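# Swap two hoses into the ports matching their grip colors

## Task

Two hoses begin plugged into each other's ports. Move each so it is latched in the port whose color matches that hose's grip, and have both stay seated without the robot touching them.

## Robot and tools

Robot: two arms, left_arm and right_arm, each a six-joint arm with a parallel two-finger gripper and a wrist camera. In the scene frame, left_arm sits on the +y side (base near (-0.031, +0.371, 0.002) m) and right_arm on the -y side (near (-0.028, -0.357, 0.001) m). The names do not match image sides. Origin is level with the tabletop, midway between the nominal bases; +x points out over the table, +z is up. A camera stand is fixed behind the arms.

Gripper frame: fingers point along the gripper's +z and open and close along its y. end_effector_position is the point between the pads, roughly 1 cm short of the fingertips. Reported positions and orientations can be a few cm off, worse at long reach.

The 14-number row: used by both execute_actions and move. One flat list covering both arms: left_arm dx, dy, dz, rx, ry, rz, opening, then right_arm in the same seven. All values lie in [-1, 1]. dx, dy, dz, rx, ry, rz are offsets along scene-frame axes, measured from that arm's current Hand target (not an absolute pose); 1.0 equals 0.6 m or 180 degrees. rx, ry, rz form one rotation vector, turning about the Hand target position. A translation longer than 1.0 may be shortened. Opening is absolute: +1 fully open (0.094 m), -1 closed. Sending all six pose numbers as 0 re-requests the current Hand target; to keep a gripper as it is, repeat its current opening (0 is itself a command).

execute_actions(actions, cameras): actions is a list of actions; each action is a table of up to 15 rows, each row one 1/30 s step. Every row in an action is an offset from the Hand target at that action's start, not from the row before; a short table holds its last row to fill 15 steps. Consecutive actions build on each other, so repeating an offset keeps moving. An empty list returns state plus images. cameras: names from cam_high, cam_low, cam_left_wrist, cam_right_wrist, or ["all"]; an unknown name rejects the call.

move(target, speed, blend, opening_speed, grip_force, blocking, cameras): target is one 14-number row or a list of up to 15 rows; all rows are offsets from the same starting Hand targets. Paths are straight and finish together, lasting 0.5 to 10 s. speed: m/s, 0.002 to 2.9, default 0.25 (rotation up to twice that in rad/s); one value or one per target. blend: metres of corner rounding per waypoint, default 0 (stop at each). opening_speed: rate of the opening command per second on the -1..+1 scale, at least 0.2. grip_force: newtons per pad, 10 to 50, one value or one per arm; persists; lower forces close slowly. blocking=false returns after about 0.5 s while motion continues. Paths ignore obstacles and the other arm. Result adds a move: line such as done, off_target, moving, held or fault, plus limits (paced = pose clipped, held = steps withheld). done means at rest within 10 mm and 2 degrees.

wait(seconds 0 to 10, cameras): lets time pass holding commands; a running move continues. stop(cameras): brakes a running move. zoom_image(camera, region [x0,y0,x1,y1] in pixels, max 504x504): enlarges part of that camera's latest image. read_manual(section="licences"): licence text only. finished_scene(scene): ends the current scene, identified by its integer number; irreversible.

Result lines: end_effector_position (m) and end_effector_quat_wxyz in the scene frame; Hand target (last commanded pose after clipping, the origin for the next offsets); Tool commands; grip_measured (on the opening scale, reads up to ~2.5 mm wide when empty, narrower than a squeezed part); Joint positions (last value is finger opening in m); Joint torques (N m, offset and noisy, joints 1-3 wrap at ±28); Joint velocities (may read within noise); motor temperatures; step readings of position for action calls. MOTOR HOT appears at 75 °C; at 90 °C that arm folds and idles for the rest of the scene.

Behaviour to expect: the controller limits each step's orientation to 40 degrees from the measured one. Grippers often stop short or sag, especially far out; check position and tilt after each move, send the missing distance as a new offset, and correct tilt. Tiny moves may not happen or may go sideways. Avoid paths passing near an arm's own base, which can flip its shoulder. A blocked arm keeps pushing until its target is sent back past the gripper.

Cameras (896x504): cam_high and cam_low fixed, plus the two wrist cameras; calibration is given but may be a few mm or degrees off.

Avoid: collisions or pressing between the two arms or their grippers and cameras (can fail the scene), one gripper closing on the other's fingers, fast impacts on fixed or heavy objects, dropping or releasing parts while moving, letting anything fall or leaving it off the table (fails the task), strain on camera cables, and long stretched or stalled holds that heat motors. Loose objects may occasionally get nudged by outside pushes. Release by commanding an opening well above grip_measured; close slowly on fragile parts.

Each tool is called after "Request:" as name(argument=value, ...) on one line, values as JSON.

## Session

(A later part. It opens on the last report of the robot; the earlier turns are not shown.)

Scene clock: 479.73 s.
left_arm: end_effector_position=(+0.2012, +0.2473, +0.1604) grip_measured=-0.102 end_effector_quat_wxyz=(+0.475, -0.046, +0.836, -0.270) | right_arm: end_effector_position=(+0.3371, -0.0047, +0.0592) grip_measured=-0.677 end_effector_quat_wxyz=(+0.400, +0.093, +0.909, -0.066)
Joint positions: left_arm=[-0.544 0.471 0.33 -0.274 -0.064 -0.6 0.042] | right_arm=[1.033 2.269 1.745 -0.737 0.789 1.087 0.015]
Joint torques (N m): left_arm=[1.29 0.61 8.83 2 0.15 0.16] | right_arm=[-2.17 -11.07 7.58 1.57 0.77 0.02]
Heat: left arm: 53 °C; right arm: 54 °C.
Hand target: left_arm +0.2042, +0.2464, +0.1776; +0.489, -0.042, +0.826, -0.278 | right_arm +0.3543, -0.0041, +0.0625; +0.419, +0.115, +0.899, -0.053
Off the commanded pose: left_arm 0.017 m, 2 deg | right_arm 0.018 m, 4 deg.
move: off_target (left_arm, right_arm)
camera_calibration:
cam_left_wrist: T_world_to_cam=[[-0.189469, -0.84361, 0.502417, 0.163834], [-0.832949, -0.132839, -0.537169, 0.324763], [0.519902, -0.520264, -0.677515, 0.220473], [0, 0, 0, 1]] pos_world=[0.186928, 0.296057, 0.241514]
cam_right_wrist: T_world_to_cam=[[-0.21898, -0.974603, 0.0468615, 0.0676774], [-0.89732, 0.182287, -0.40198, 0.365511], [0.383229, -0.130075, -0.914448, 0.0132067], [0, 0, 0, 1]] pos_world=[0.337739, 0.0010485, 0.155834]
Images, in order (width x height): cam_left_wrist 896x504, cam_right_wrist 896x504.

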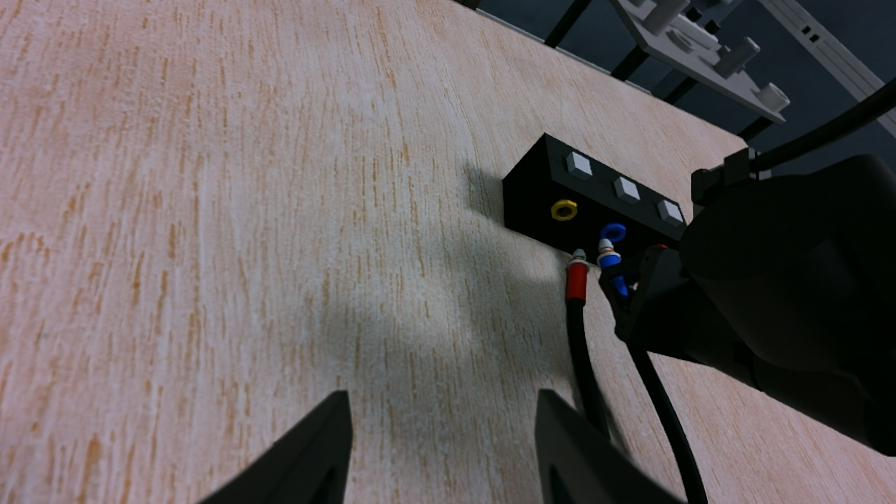

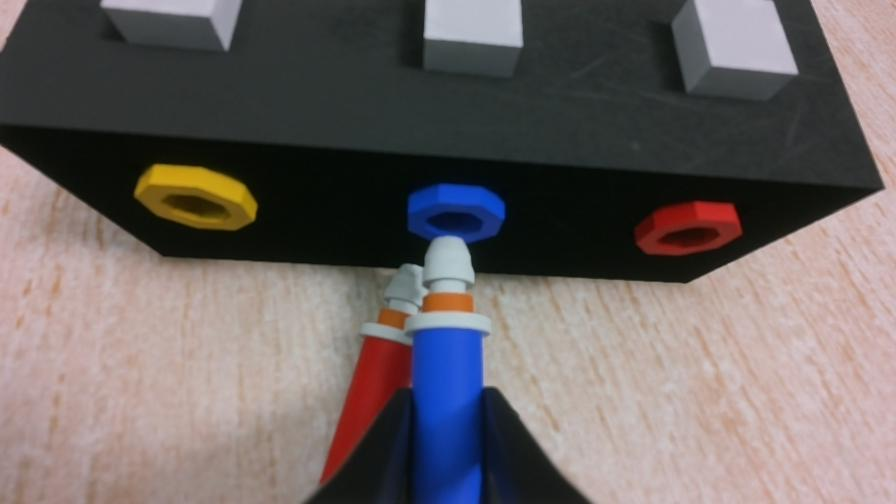

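Request:
move(target=[[0,0,0,0,0,0,-0.1,-0.006,0.0,0.02,0,0,0,-1],[0,0,0,0,0,0,-0.1,0.0,-0.004,0.028,0,0,0,-1]], speed=0.06, cameras=["cam_left_wrist","cam_right_wrist"])

Request:
zoom_image(camera="cam_left_wrist", region=[540, 190, 680, 300])

Request:
zoom_image(camera="cam_right_wrist", region=[330, 130, 580, 400])

Scene clock: 486.43 s.
left_arm: end_effector_position=(+0.2012, +0.2473, +0.1604) grip_measured=-0.102 end_effector_quat_wxyz=(+0.475, -0.046, +0.836, -0.270) | right_arm: end_effector_position=(+0.3371, -0.0051, +0.0591) grip_measured=-0.677 end_effector_quat_wxyz=(+0.400, +0.090, +0.910, -0.067)
Joint positions: left_arm=[-0.544 0.471 0.33 -0.274 -0.064 -0.6 0.042] | right_arm=[1.032 2.269 1.745 -0.739 0.789 1.081 0.015]
Joint torques (N m): left_arm=[1.31 0.61 8.83 2 0.15 0.16] | right_arm=[-2.4 -13.59 9.33 1.1 0.75 0.04]
Heat: left arm: 53 °C; right arm: 54 °C.
Hand target: left_arm +0.2042, +0.2464, +0.1776; +0.489, -0.042, +0.826, -0.278 | right_arm +0.3544, -0.0065, +0.0793; +0.419, +0.115, +0.899, -0.053
Off the commanded pose: left_arm 0.017 m, 2 deg | right_arm 0.027 m, 4 deg.
move: off_target (left_arm, right_arm)
camera_calibration:
cam_left_wrist: T_world_to_cam=[[-0.189469, -0.84361, 0.502417, 0.163834], [-0.832949, -0.132839, -0.537169, 0.324763], [0.519902, -0.520264, -0.677515, 0.220473], [0, 0, 0, 1]] pos_world=[0.186928, 0.296057, 0.241514]
cam_right_wrist: T_world_to_cam=[[-0.21536, -0.975127, 0.0524084, 0.0658148], [-0.898866, 0.176971, -0.400901, 0.365838], [0.381655, -0.133446, -0.914621, 0.0135704], [0, 0, 0, 1]] pos_world=[0.337834, 0.00124611, 0.155627]
Images, in order (width x height): cam_left_wrist 896x504, cam_right_wrist 896x504.

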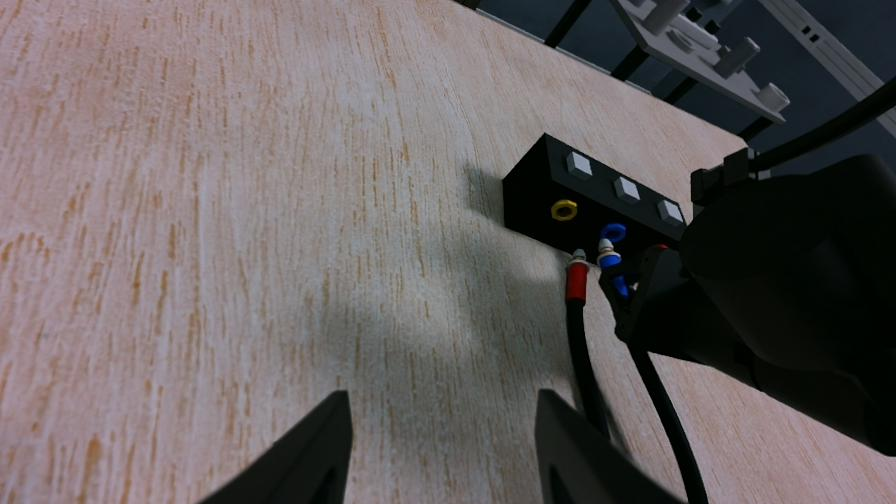

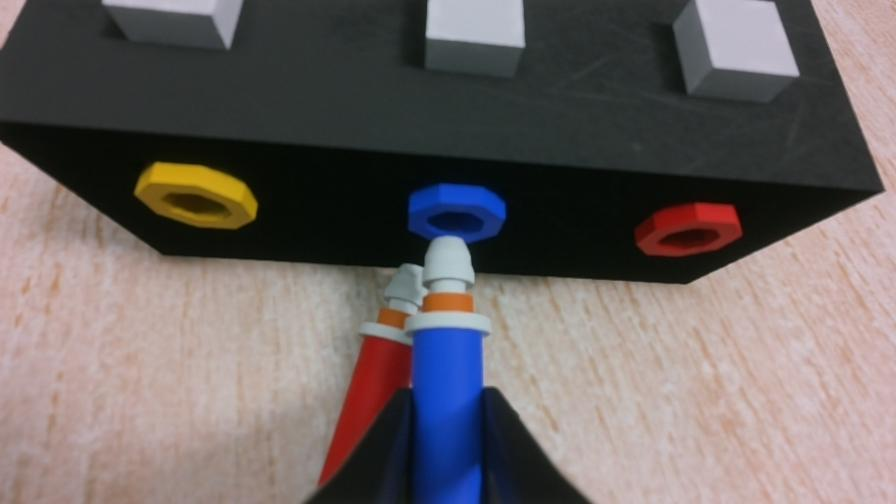

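Scaled by 3.600.

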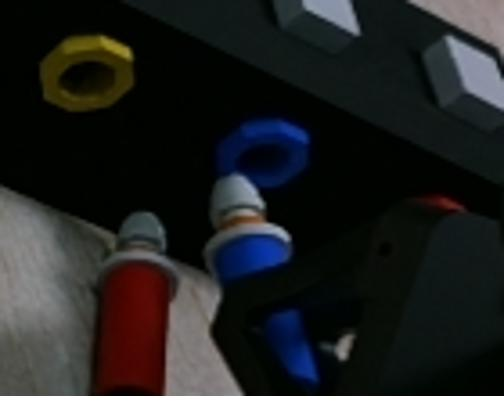

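Scaled by 1.867.

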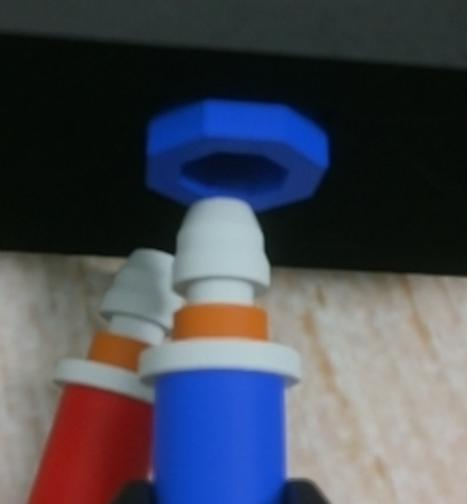

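Request:
move(target=[[0,0,0,0,0,0,-0.1,-0.104,0.0283,0.0287,0,0,0,-1],[0,0,0,0,0,0,-0.1,-0.0557,0.0158,-0.0213,0,0,0,-1],[0,0,0,0,0,0,-0.1,0.01,-0.001,-0.0213,0,0,0,-1]], speed=0.15, blend=[0.01,0.01,0], cameras=["cam_left_wrist","cam_right_wrist"])

Request:
zoom_image(camera="cam_left_wrist", region=[540, 190, 680, 300])

Request:
zoom_image(camera="cam_right_wrist", region=[330, 130, 580, 400])

Scene clock: 493.60 s.
left_arm: end_effector_position=(+0.2012, +0.2473, +0.1604) grip_measured=-0.102 end_effector_quat_wxyz=(+0.475, -0.046, +0.836, -0.270) | right_arm: end_effector_position=(+0.3373, -0.0067, +0.0604) grip_measured=-0.677 end_effector_quat_wxyz=(+0.393, +0.087, +0.913, -0.067)
Joint positions: left_arm=[-0.544 0.471 0.33 -0.274 -0.064 -0.6 0.042] | right_arm=[1.026 2.262 1.745 -0.747 0.775 1.07 0.015]
Joint torques (N m): left_arm=[1.29 0.59 8.83 2 0.15 0.16] | right_arm=[-2.93 -11.04 8.01 1.67 0.87 0.03]
Motor temperatures (°C): left_arm=[30 43 53 42 28 26 27] | right_arm=[26 56 42 30 26 27 27]
Heat: left arm: 53 °C; right arm: 56 °C.
Hand target: left_arm +0.2042, +0.2464, +0.1776; +0.489, -0.042, +0.826, -0.278 | right_arm +0.3604, -0.0073, +0.0665; +0.419, +0.115, +0.899, -0.053
Off the commanded pose: left_arm 0.017 m, 2 deg | right_arm 0.024 m, 5 deg.
move: off_target (left_arm, right_arm)
camera_calibration:
cam_left_wrist: T_world_to_cam=[[-0.189469, -0.84361, 0.502417, 0.163834], [-0.832949, -0.132839, -0.537169, 0.324763], [0.519902, -0.520264, -0.677515, 0.220473], [0, 0, 0, 1]] pos_world=[0.186928, 0.296057, 0.241514]
cam_right_wrist: T_world_to_cam=[[-0.208812, -0.976309, 0.0567236, 0.0617228], [-0.905396, 0.171069, -0.388578, 0.368338], [0.369669, -0.132497, -0.919668, 0.018818], [0, 0, 0, 1]] pos_world=[0.339424, -0.000257371, 0.156933]
Images, in order (width x height): cam_left_wrist 896x504, cam_right_wrist 896x504.

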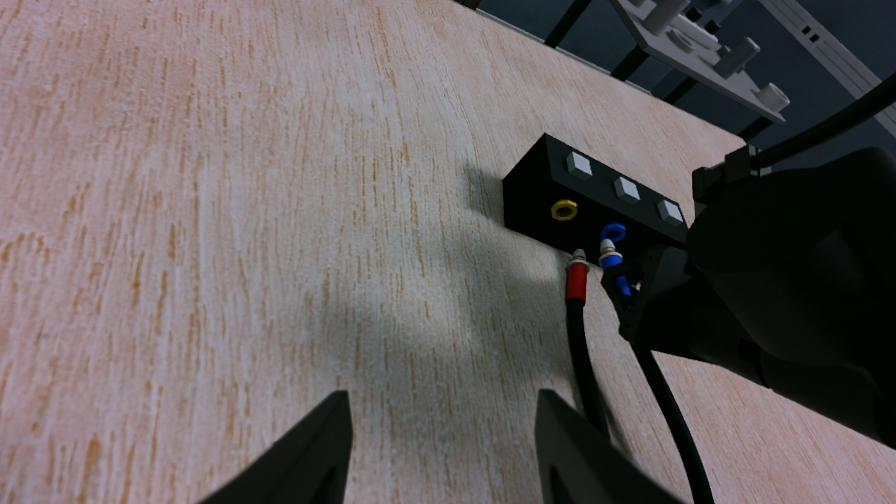

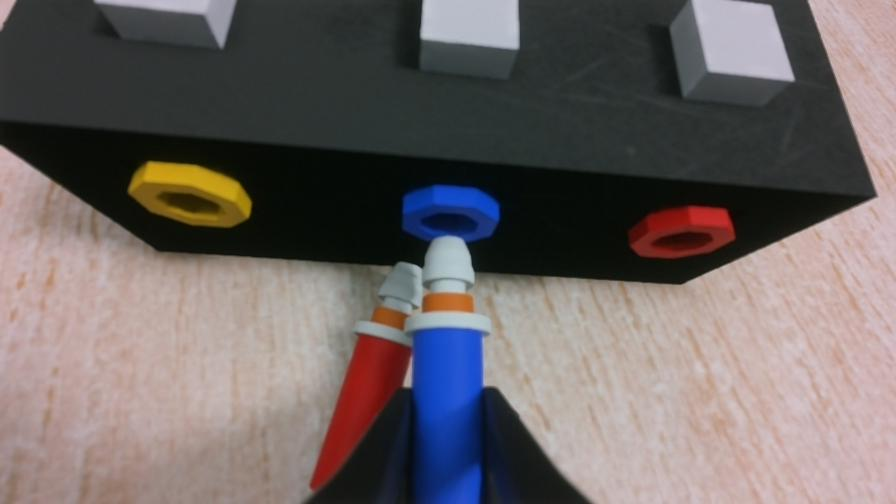

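Scaled by 3.600.

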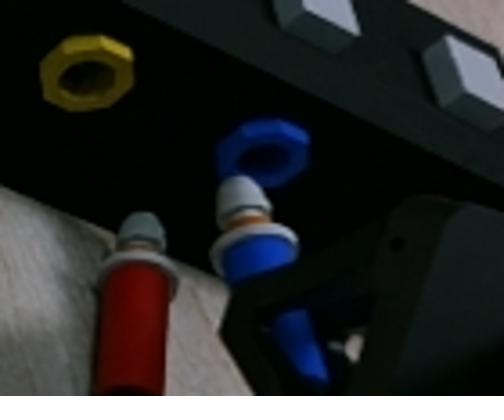

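Scaled by 1.867.

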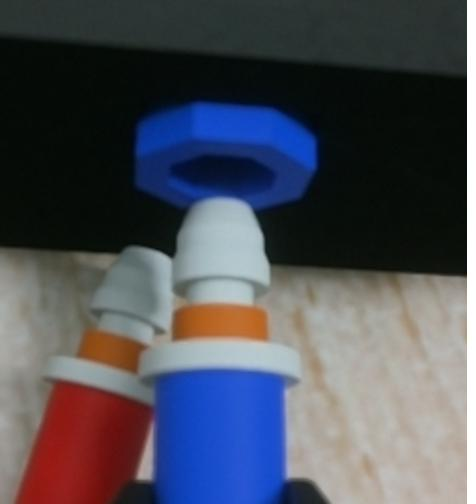

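Request:
move(target=[[0,0,0,0,0,0,-0.1,-0.114,0.0293,0.067,0,0,0,-1],[0,0,0,0,0,0,-0.1,-0.0657,0.0188,0.017,0,0,0,-1],[0,0,0,0,0,0,-0.1,0.0,0.002,0.017,0,0,0,-1]], speed=0.15, blend=[0.01,0.01,0], cameras=["cam_left_wrist","cam_right_wrist"])

Request:
zoom_image(camera="cam_left_wrist", region=[540, 190, 680, 300])

Request:
zoom_image(camera="cam_right_wrist", region=[330, 130, 580, 400])

Scene clock: 499.60 s.
left_arm: end_effector_position=(+0.2012, +0.2473, +0.1604) grip_measured=-0.102 end_effector_quat_wxyz=(+0.475, -0.046, +0.836, -0.270) | right_arm: end_effector_position=(+0.3370, -0.0073, +0.0680) grip_measured=-0.677 end_effector_quat_wxyz=(+0.393, +0.086, +0.913, -0.070)
Joint positions: left_arm=[-0.544 0.471 0.33 -0.274 -0.064 -0.6 0.042] | right_arm=[1.027 2.255 1.767 -0.782 0.776 1.071 0.015]
Joint velocities: left_arm=[-0.046 -0.007 -0.007 -0.051 0.037 0.022 0] | right_arm=[within noise]
Joint torques (N m): left_arm=[1.31 0.61 8.83 2 0.15 0.16] | right_arm=[-2.81 -11.11 8.7 1.63 0.86 0.01]
Motor temperatures (°C): left_arm=[30 43 53 42 28 26 27] | right_arm=[26 57 42 30 27 27 27]
Heat: left arm: 53 °C; right arm: 57 °C.
Hand target: left_arm +0.2042, +0.2464, +0.1776; +0.489, -0.042, +0.826, -0.278 | right_arm +0.3604, -0.0060, +0.0768; +0.419, +0.115, +0.899, -0.053
Off the commanded pose: left_arm 0.017 m, 2 deg | right_arm 0.025 m, 5 deg.
move: off_target (left_arm, right_arm)
camera_calibration:
cam_left_wrist: T_world_to_cam=[[-0.189469, -0.84361, 0.502417, 0.163834], [-0.832949, -0.132839, -0.537169, 0.324763], [0.519902, -0.520264, -0.677515, 0.220473], [0, 0, 0, 1]] pos_world=[0.186928, 0.296057, 0.241514]
cam_right_wrist: T_world_to_cam=[[-0.209524, -0.975808, 0.0624334, 0.0605529], [-0.906043, 0.169742, -0.387651, 0.371175], [0.367676, -0.13779, -0.919689, 0.026553], [0, 0, 0, 1]] pos_world=[0.339225, -0.000257259, 0.164527]
Images, in order (width x height): cam_left_wrist 896x504, cam_right_wrist 896x504.

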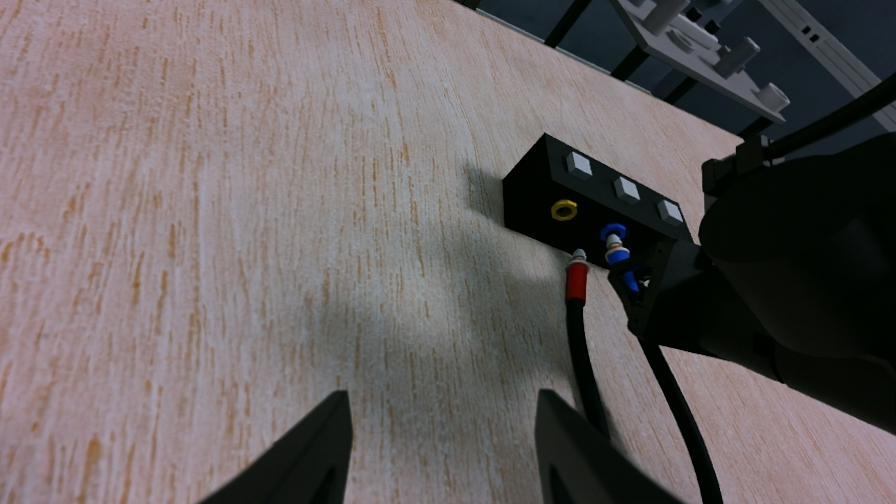

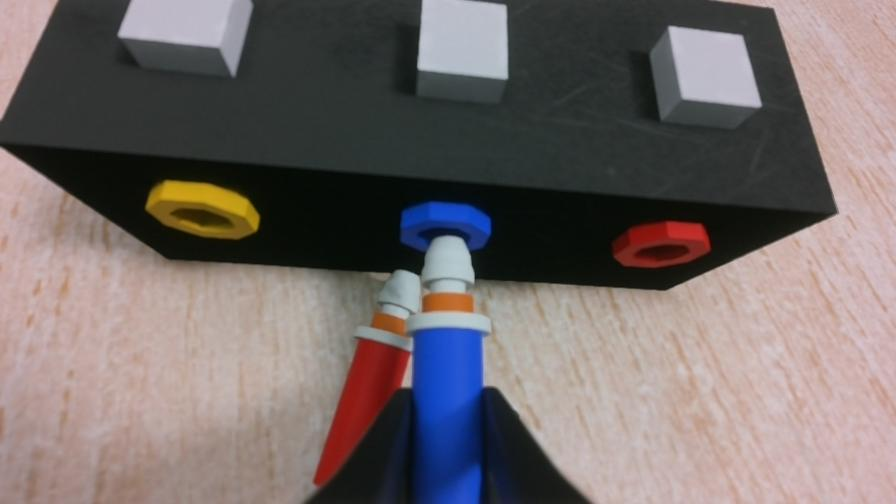

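Scaled by 3.600.

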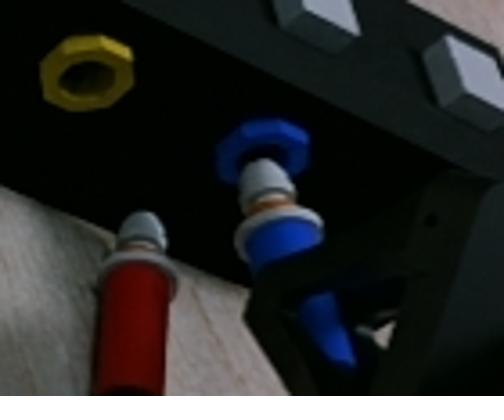

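Scaled by 1.867.

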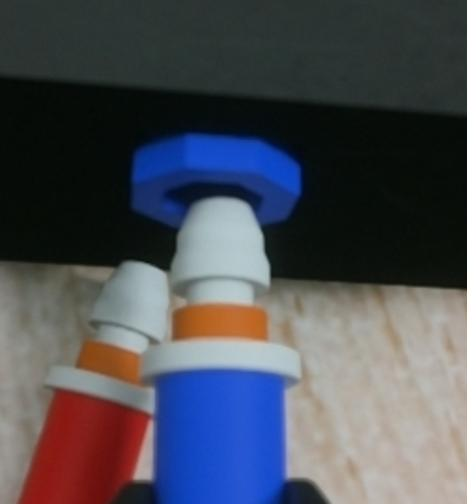

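Request:
move(target=[[0,0,0,0,0,0,-0.1,-0.114,0.0325,0.058,0,0,0,-1],[0,0,0,0,0,0,-0.1,-0.0657,0.022,0.008,0,0,0,-1],[0,0,0,0,0,0,-0.1,0.005,0.0045,0.008,0,0,0,-1]], speed=0.15, blend=[0.01,0.01,0], cameras=["cam_left_wrist","cam_right_wrist"])

Request:
zoom_image(camera="cam_left_wrist", region=[540, 190, 680, 300])

Request:
zoom_image(camera="cam_right_wrist", region=[330, 130, 580, 400])

Scene clock: 508.47 s.
left_arm: end_effector_position=(+0.2012, +0.2473, +0.1604) grip_measured=-0.102 end_effector_quat_wxyz=(+0.475, -0.046, +0.836, -0.270) | right_arm: end_effector_position=(+0.3379, -0.0034, +0.0749) grip_measured=-0.677 end_effector_quat_wxyz=(+0.392, +0.084, +0.914, -0.068)
Joint positions: left_arm=[-0.544 0.471 0.33 -0.274 -0.064 -0.6 0.042] | right_arm=[1.028 2.26 1.803 -0.809 0.772 1.069 0.015]
Joint torques (N m): left_arm=[1.29 0.59 8.83 2 0.16 0.16] | right_arm=[-3.15 -10.65 8.85 1.66 0.89 0.02]
Motor temperatures (°C): left_arm=[30 43 54 42 28 26 27] | right_arm=[26 59 43 30 27 27 27]
Heat: left arm: 54 °C; right arm: 59 °C.
Hand target: left_arm +0.2042, +0.2464, +0.1776; +0.489, -0.042, +0.826, -0.278 | right_arm +0.3634, -0.0033, +0.0815; +0.419, +0.115, +0.899, -0.053
Off the commanded pose: left_arm 0.017 m, 2 deg | right_arm 0.026 m, 5 deg.
move: off_target (left_arm, right_arm)
camera_calibration:
cam_left_wrist: T_world_to_cam=[[-0.189469, -0.84361, 0.502417, 0.163834], [-0.832949, -0.132839, -0.537169, 0.324763], [0.519902, -0.520264, -0.677515, 0.220473], [0, 0, 0, 1]] pos_world=[0.186928, 0.296057, 0.241514]
cam_right_wrist: T_world_to_cam=[[-0.205295, -0.976903, 0.0592831, 0.0628683], [-0.907332, 0.167268, -0.385708, 0.374363], [0.366883, -0.132973, -0.920714, 0.0334139], [0, 0, 0, 1]] pos_world=[0.340319, 0.00324054, 0.171433]
Images, in order (width x height): cam_left_wrist 896x504, cam_right_wrist 896x504.

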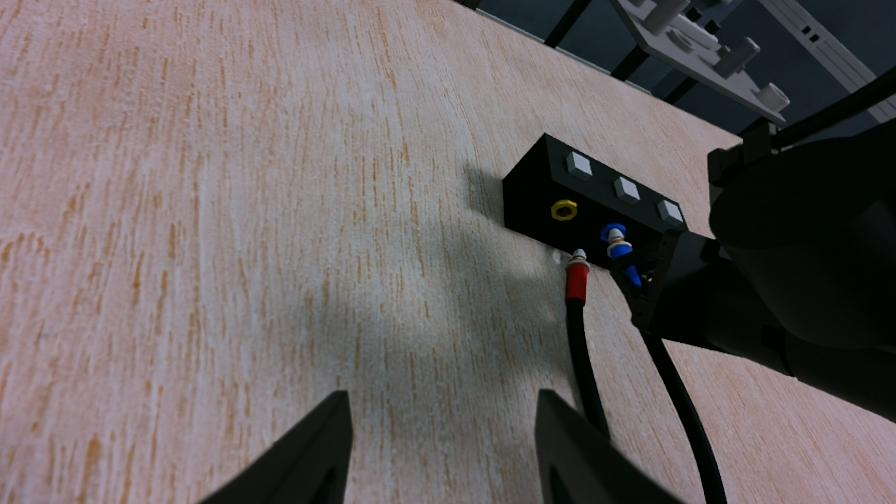

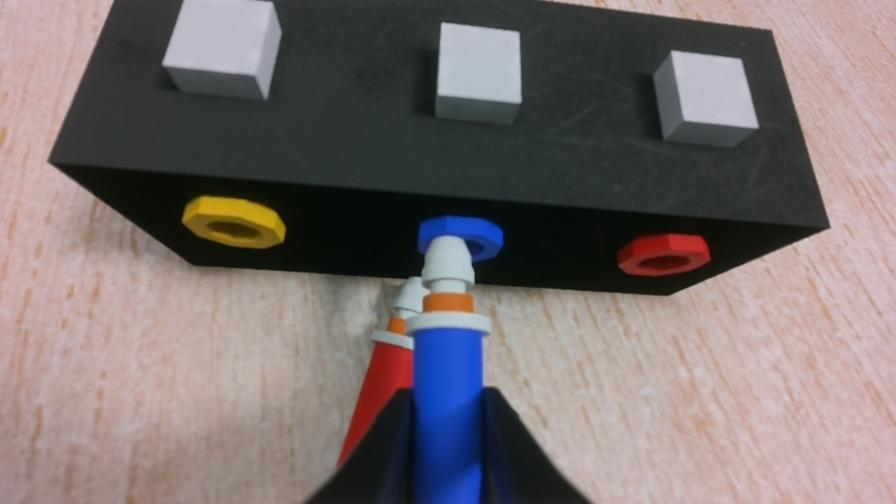

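Scaled by 3.600.

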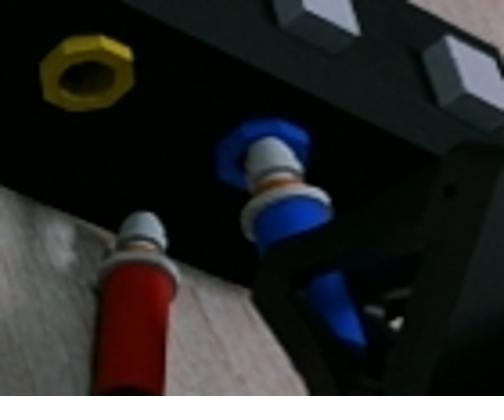

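Scaled by 1.867.

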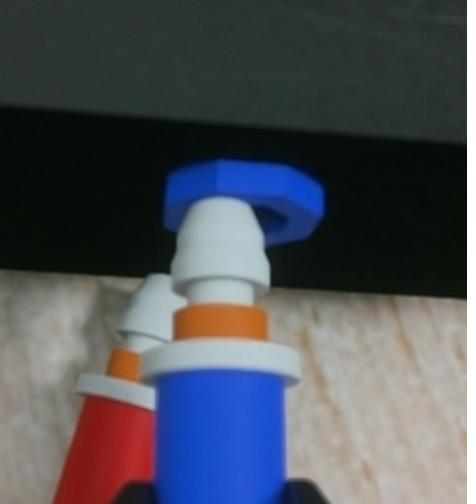

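Request:
move(target=[[0,0,0,0,0,0,-0.1,-0.114,0.0245,0.045,0,0,0,-1],[0,0,0,0,0,0,-0.1,-0.0657,0.013,-0.005,0,0,0,-1],[0,0,0,0,0,0,-0.1,0.0,-0.0042,-0.005,0,0,0,-1]], speed=0.15, blend=[0.01,0.01,0], cameras=["cam_left_wrist","cam_right_wrist"])

Request:
zoom_image(camera="cam_left_wrist", region=[540, 190, 680, 300])

Request:
zoom_image(camera="cam_right_wrist", region=[330, 130, 580, 400])

Scene clock: 516.40 s.
left_arm: end_effector_position=(+0.2012, +0.2473, +0.1604) grip_measured=-0.102 end_effector_quat_wxyz=(+0.475, -0.046, +0.836, -0.270) | right_arm: end_effector_position=(+0.3384, -0.0029, +0.0729) grip_measured=-0.677 end_effector_quat_wxyz=(+0.392, +0.084, +0.914, -0.065)
Joint positions: left_arm=[-0.544 0.471 0.33 -0.274 -0.064 -0.6 0.042] | right_arm=[1.027 2.26 1.795 -0.796 0.768 1.065 0.015]
Joint torques (N m): left_arm=[1.29 0.61 8.81 2 0.15 0.16] | right_arm=[-3.37 -11.08 7.62 1.72 0.93 0.01]
Motor temperatures (°C): left_arm=[30 42 54 43 28 26 27] | right_arm=[26 58 43 30 27 27 27]
Heat: left arm: 54 °C; right arm: 58 °C.
Hand target: left_arm +0.2042, +0.2464, +0.1776; +0.489, -0.042, +0.826, -0.278 | right_arm +0.3635, -0.0059, +0.0785; +0.419, +0.115, +0.899, -0.053
Off the commanded pose: left_arm 0.017 m, 2 deg | right_arm 0.026 m, 5 deg.
move: off_target (left_arm, right_arm)
camera_calibration:
cam_left_wrist: T_world_to_cam=[[-0.189469, -0.84361, 0.502417, 0.163834], [-0.832949, -0.132839, -0.537169, 0.324763], [0.519902, -0.520264, -0.677515, 0.220473], [0, 0, 0, 1]] pos_world=[0.186928, 0.296057, 0.241514]
cam_right_wrist: T_world_to_cam=[[-0.202931, -0.977639, 0.0551413, 0.0630838], [-0.907983, 0.166792, -0.38438, 0.374027], [0.366588, -0.12807, -0.921527, 0.0316317], [0, 0, 0, 1]] pos_world=[0.340816, 0.00333943, 0.169439]
Images, in order (width x height): cam_left_wrist 896x504, cam_right_wrist 896x504.

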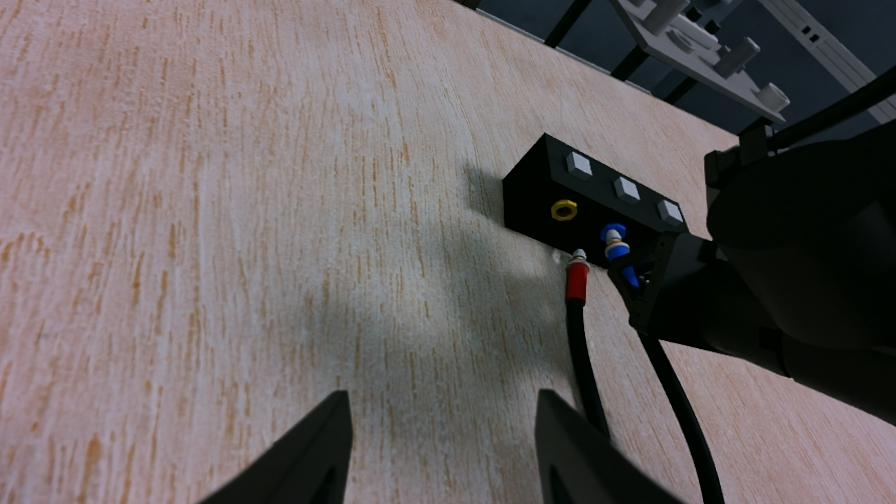

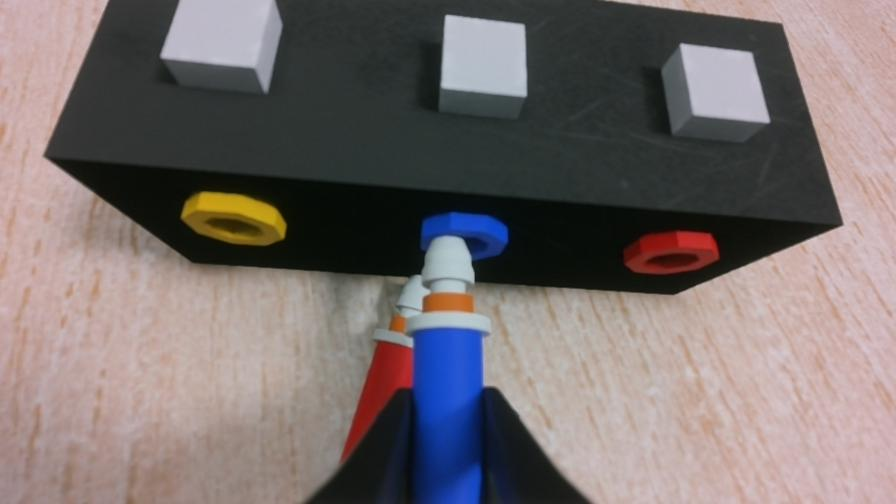

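Scaled by 3.600.

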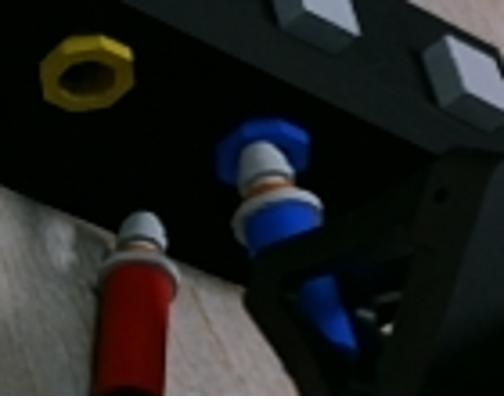

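Scaled by 1.867.

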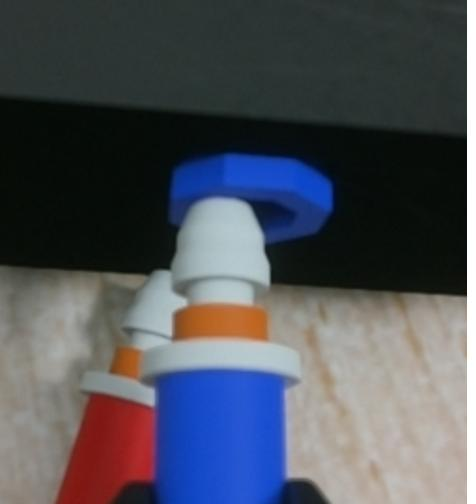

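Request:
move(target=[[0,0,0,0,0,0,-0.1,-0.114,0.0175,0.047,0,0,0,-1],[0,0,0,0,0,0,-0.1,-0.0657,0.006,-0.003,0,0,0,-1],[0,0,0,0,0,0,-0.1,0.004,-0.011,-0.003,0,0,0,-1]], speed=0.15, blend=[0.01,0.01,0], cameras=["cam_left_wrist","cam_right_wrist"])

Request:
zoom_image(camera="cam_left_wrist", region=[540, 190, 680, 300])

Request:
zoom_image(camera="cam_right_wrist", region=[330, 130, 580, 400])

Scene clock: 523.00 s.
left_arm: end_effector_position=(+0.2012, +0.2473, +0.1604) grip_measured=-0.102 end_effector_quat_wxyz=(+0.475, -0.046, +0.836, -0.270) | right_arm: end_effector_position=(+0.3369, -0.0102, +0.0670) grip_measured=-0.677 end_effector_quat_wxyz=(+0.386, +0.080, +0.917, -0.068)
Joint positions: left_arm=[-0.544 0.471 0.33 -0.274 -0.064 -0.6 0.042] | right_arm=[1.019 2.241 1.746 -0.769 0.757 1.051 0.015]
Joint torques (N m): left_arm=[1.29 0.61 8.83 2 0.15 0.16] | right_arm=[-3.71 -11.03 8.28 1.78 1 0.01]
Motor temperatures (°C): left_arm=[30 42 54 43 28 26 27] | right_arm=[26 57 43 30 27 27 27]
Heat: left arm: 54 °C; right arm: 57 °C.
Hand target: left_arm +0.2042, +0.2464, +0.1776; +0.489, -0.042, +0.826, -0.278 | right_arm +0.3658, -0.0125, +0.0767; +0.419, +0.115, +0.899, -0.053
Off the commanded pose: left_arm 0.017 m, 2 deg | right_arm 0.031 m, 6 deg.
move: off_target (left_arm, right_arm)
camera_calibration:
cam_left_wrist: T_world_to_cam=[[-0.189469, -0.84361, 0.502417, 0.163834], [-0.832949, -0.132839, -0.537169, 0.324763], [0.519902, -0.520264, -0.677515, 0.220473], [0, 0, 0, 1]] pos_world=[0.186928, 0.296057, 0.241514]
cam_right_wrist: T_world_to_cam=[[-0.197285, -0.97822, 0.0645258, 0.0534582], [-0.914082, 0.159764, -0.372733, 0.372784], [0.354306, -0.132517, -0.925692, 0.0301813], [0, 0, 0, 1]] pos_world=[0.340608, -0.00326387, 0.163438]
Images, in order (width x height): cam_left_wrist 896x504, cam_right_wrist 896x504.

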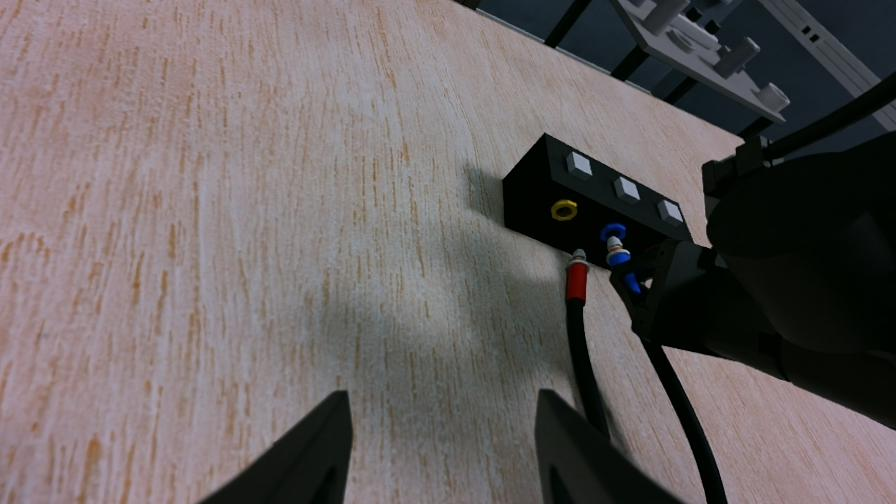

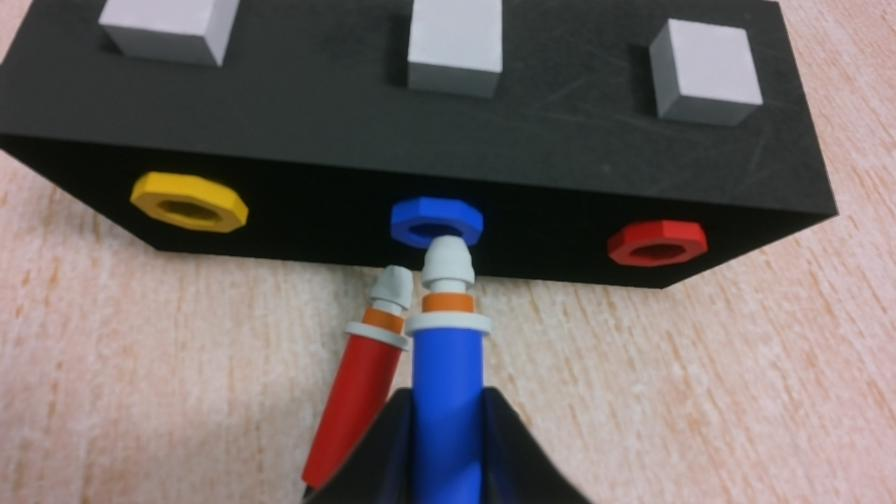

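Scaled by 3.600.

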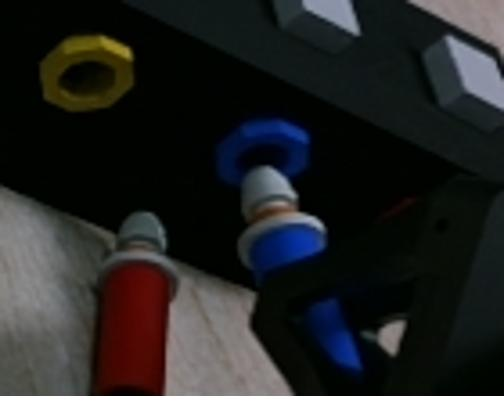

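Scaled by 1.867.

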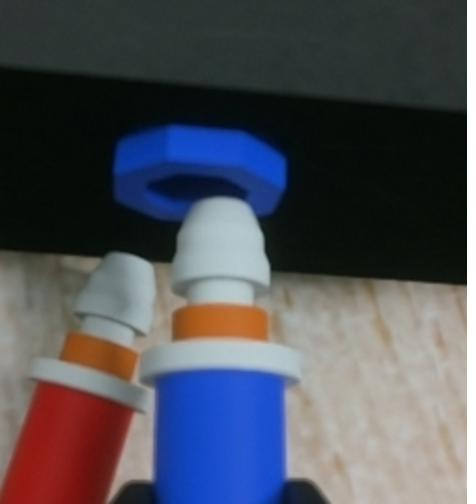

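Request:
move(target=[[0,0,0,0,0,0,-0.1,-0.118,0.0335,0.0525,0,0,0,-1],[0,0,0,0,0,0,-0.1,-0.0697,0.022,0.0025,0,0,0,-1],[0,0,0,0,0,0,-0.1,0.0,0.005,0.0027,0,0,0,-1]], speed=0.15, blend=[0.01,0.01,0], cameras=["cam_left_wrist","cam_right_wrist"])

Request:
zoom_image(camera="cam_left_wrist", region=[540, 190, 680, 300])

Request:
zoom_image(camera="cam_right_wrist", region=[330, 130, 580, 400])

Scene clock: 529.70 s.
left_arm: end_effector_position=(+0.2012, +0.2473, +0.1604) grip_measured=-0.102 end_effector_quat_wxyz=(+0.475, -0.046, +0.836, -0.270) | right_arm: end_effector_position=(+0.3457, -0.0088, +0.0711) grip_measured=-0.677 end_effector_quat_wxyz=(+0.394, +0.092, +0.913, -0.058)
Joint positions: left_arm=[-0.544 0.471 0.33 -0.274 -0.064 -0.6 0.042] | right_arm=[1.006 2.244 1.758 -0.744 0.76 1.05 0.015]
Joint torques (N m): left_arm=[1.31 0.62 8.83 2 0.16 0.16] | right_arm=[-2.17 -10.7 9.11 1.41 0.97 0.06]
Motor temperatures (°C): left_arm=[30 42 54 43 28 26 27] | right_arm=[26 57 42 30 27 27 27]
Heat: left arm: 54 °C; right arm: 57 °C.
Hand target: left_arm +0.2042, +0.2464, +0.1776; +0.489, -0.042, +0.826, -0.278 | right_arm +0.3658, -0.0094, +0.0783; +0.419, +0.115, +0.899, -0.053
Off the commanded pose: left_arm 0.017 m, 2 deg | right_arm 0.021 m, 4 deg.
move: off_target (left_arm, right_arm)
camera_calibration:
cam_left_wrist: T_world_to_cam=[[-0.189469, -0.84361, 0.502417, 0.163834], [-0.832949, -0.132839, -0.537169, 0.324763], [0.519902, -0.520264, -0.677515, 0.220473], [0, 0, 0, 1]] pos_world=[0.186928, 0.296057, 0.241514]
cam_right_wrist: T_world_to_cam=[[-0.210632, -0.976917, 0.0355923, 0.0629746], [-0.904032, 0.180805, -0.387344, 0.379945], [0.371967, -0.113764, -0.921248, 0.0247864], [0, 0, 0, 1]] pos_world=[0.347527, -0.00435527, 0.167762]
Images, in order (width x height): cam_left_wrist 896x504, cam_right_wrist 896x504.

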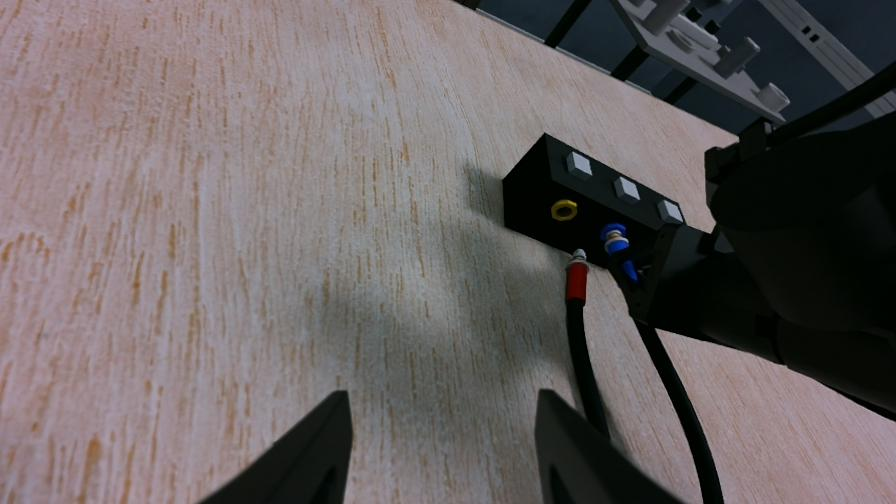

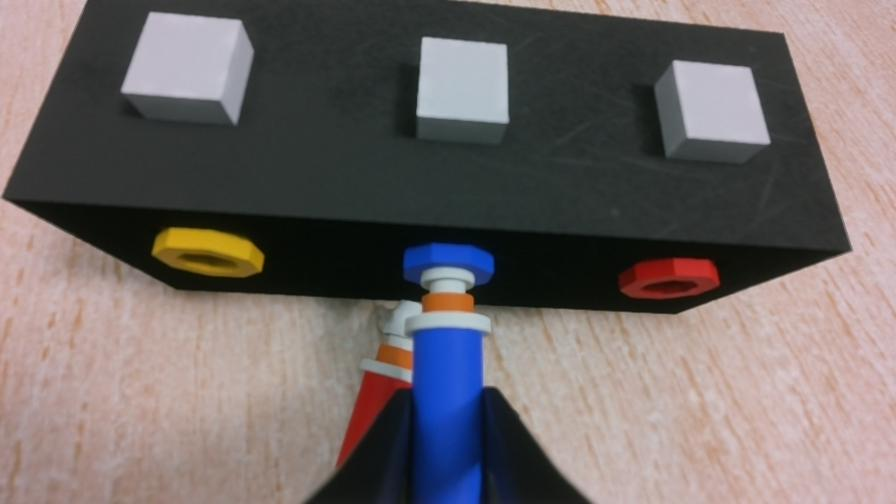

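Scaled by 3.600.

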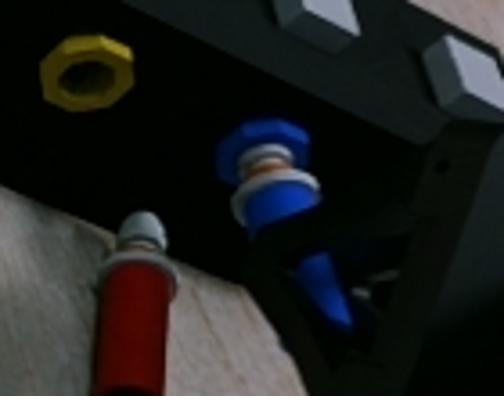

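Scaled by 1.867.

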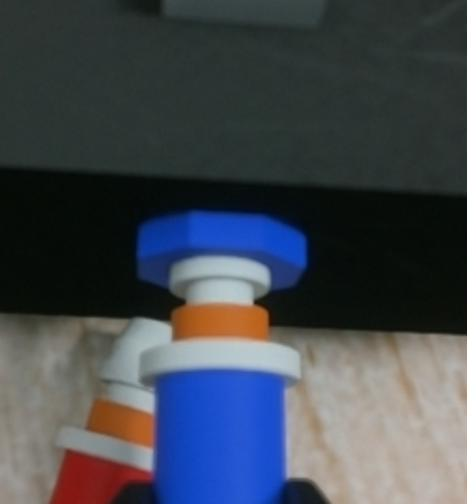

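Request:
move(target=[0,0,0,0,0,0,-0.1,0.065,-0.016,0.0,0,0,0,-1], speed=0.1, cameras=["cam_left_wrist","cam_right_wrist"])

Request:
zoom_image(camera="cam_right_wrist", region=[330, 130, 580, 400])

Scene clock: 533.57 s.
left_arm: end_effector_position=(+0.2012, +0.2473, +0.1604) grip_measured=-0.102 end_effector_quat_wxyz=(+0.475, -0.046, +0.836, -0.270) | right_arm: end_effector_position=(+0.3494, -0.0107, +0.0723) grip_measured=-0.677 end_effector_quat_wxyz=(+0.373, +0.058, +0.923, -0.070)
Joint positions: left_arm=[-0.544 0.471 0.33 -0.274 -0.064 -0.6 0.042] | right_arm=[0.987 2.25 1.795 -0.785 0.718 0.969 0.015]
Joint torques (N m): left_arm=[1.31 0.61 8.83 2 0.15 0.16] | right_arm=[-7.43 -8.9 9.92 2.37 1.1 -0.08]
Motor temperatures (°C): left_arm=[30 42 54 43 28 26 27] | right_arm=[26 57 43 30 27 27 27]
Heat: left arm: 54 °C; right arm: 57 °C.
Hand target: left_arm +0.2042, +0.2464, +0.1776; +0.489, -0.042, +0.826, -0.278 | right_arm +0.4047, -0.0190, +0.0783; +0.419, +0.115, +0.899, -0.053
Off the commanded pose: left_arm 0.017 m, 2 deg | right_arm 0.056 m, 9 deg.
move: off_target (left_arm, right_arm)
camera_calibration:
cam_left_wrist: T_world_to_cam=[[-0.189469, -0.84361, 0.502417, 0.163834], [-0.832949, -0.132839, -0.537169, 0.324763], [0.519902, -0.520264, -0.677515, 0.220473], [0, 0, 0, 1]] pos_world=[0.186928, 0.296057, 0.241514]
cam_right_wrist: T_world_to_cam=[[-0.157397, -0.983682, 0.0871517, 0.0393902], [-0.930892, 0.118331, -0.345598, 0.389798], [0.329646, -0.135525, -0.934327, 0.0397641], [0, 0, 0, 1]] pos_world=[0.355951, -0.00198868, 0.168433]
Images, in order (width x height): cam_left_wrist 896x504, cam_right_wrist 896x504.

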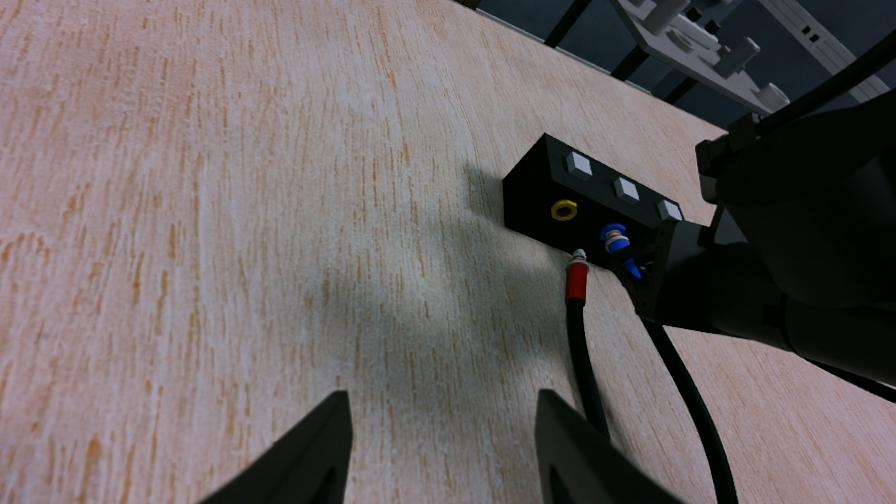

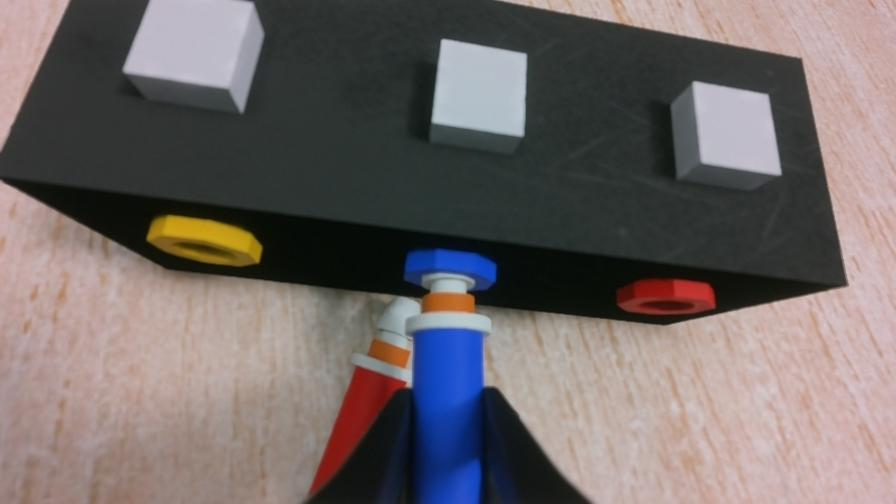

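Scaled by 1.867.

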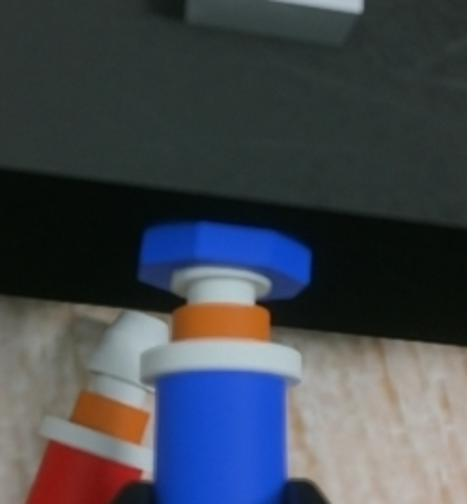

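Request:
move(target=[[0,0,0,0,0,0,-0.1,-0.02,0.005,-0.01,-0.011,-0.043,-0.033,-1],[0,0,0,0,0,0,-0.1,0.04,-0.01,-0.01,-0.014,-0.055,-0.045,-1]], speed=0.1, cameras=["cam_left_wrist","cam_right_wrist"])

Request:
zoom_image(camera="cam_right_wrist", region=[330, 130, 580, 400])

Scene clock: 541.27 s.
left_arm: end_effector_position=(+0.2012, +0.2473, +0.1604) grip_measured=-0.102 end_effector_quat_wxyz=(+0.475, -0.046, +0.836, -0.270) | right_arm: end_effector_position=(+0.3542, -0.0095, +0.0663) grip_measured=-0.677 end_effector_quat_wxyz=(+0.433, +0.094, +0.889, -0.114)
Joint positions: left_arm=[-0.544 0.471 0.33 -0.274 -0.064 -0.6 0.042] | right_arm=[1.025 2.351 1.868 -0.825 0.902 1.089 0.015]
Joint torques (N m): left_arm=[1.29 0.59 8.81 2 0.15 0.16] | right_arm=[-10.43 -8.62 10.03 2.7 1.52 -0.11]
Motor temperatures (°C): left_arm=[30 42 54 43 28 26 27] | right_arm=[27 57 44 32 27 27 27]
Heat: left arm: 54 °C; right arm: 57 °C.
Hand target: left_arm +0.2042, +0.2464, +0.1776; +0.489, -0.042, +0.826, -0.278 | right_arm +0.4289, -0.0251, +0.0724; +0.492, +0.173, +0.848, -0.092
Off the commanded pose: left_arm 0.017 m, 2 deg | right_arm 0.076 m, 12 deg.
move: off_target (left_arm, right_arm)
camera_calibration:
cam_left_wrist: T_world_to_cam=[[-0.189469, -0.84361, 0.502417, 0.163834], [-0.832949, -0.132839, -0.537169, 0.324763], [0.519902, -0.520264, -0.677515, 0.220473], [0, 0, 0, 1]] pos_world=[0.186928, 0.296057, 0.241514]
cam_right_wrist: T_world_to_cam=[[-0.264475, -0.956514, 0.12302, 0.0777613], [-0.860231, 0.176318, -0.478451, 0.376453], [0.435954, -0.232364, -0.869454, -0.0101085], [0, 0, 0, 1]] pos_world=[0.348809, 0.00565544, 0.161759]
Images, in order (width x height): cam_left_wrist 896x504, cam_right_wrist 896x504.

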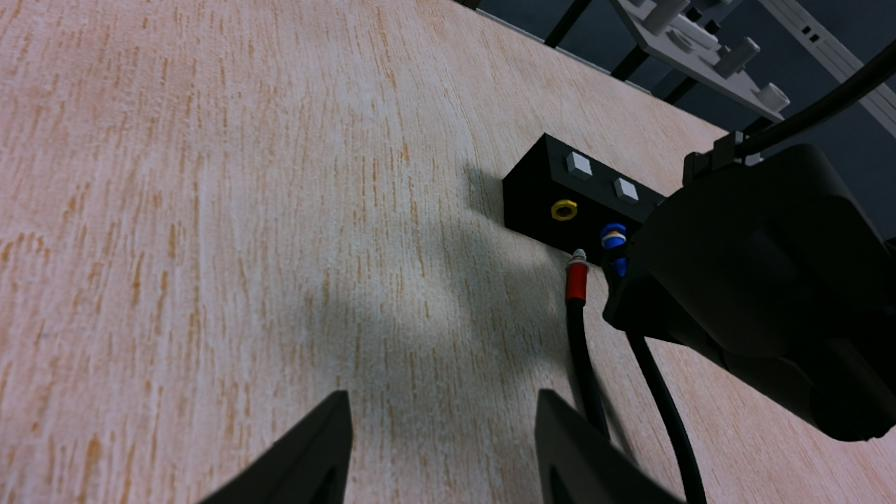

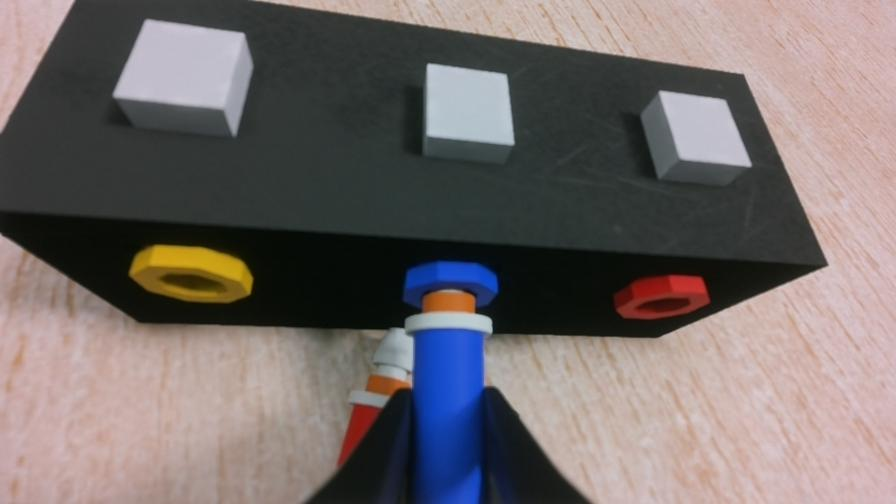

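Scaled by 1.867.

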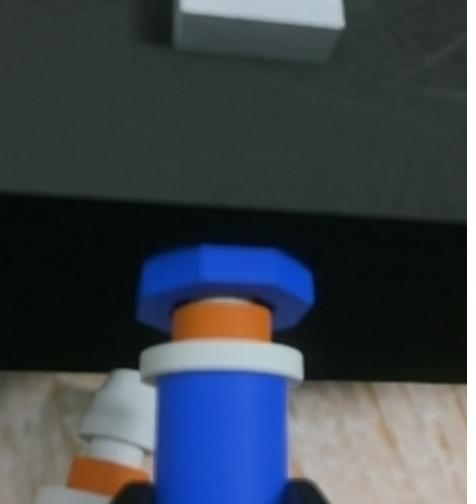

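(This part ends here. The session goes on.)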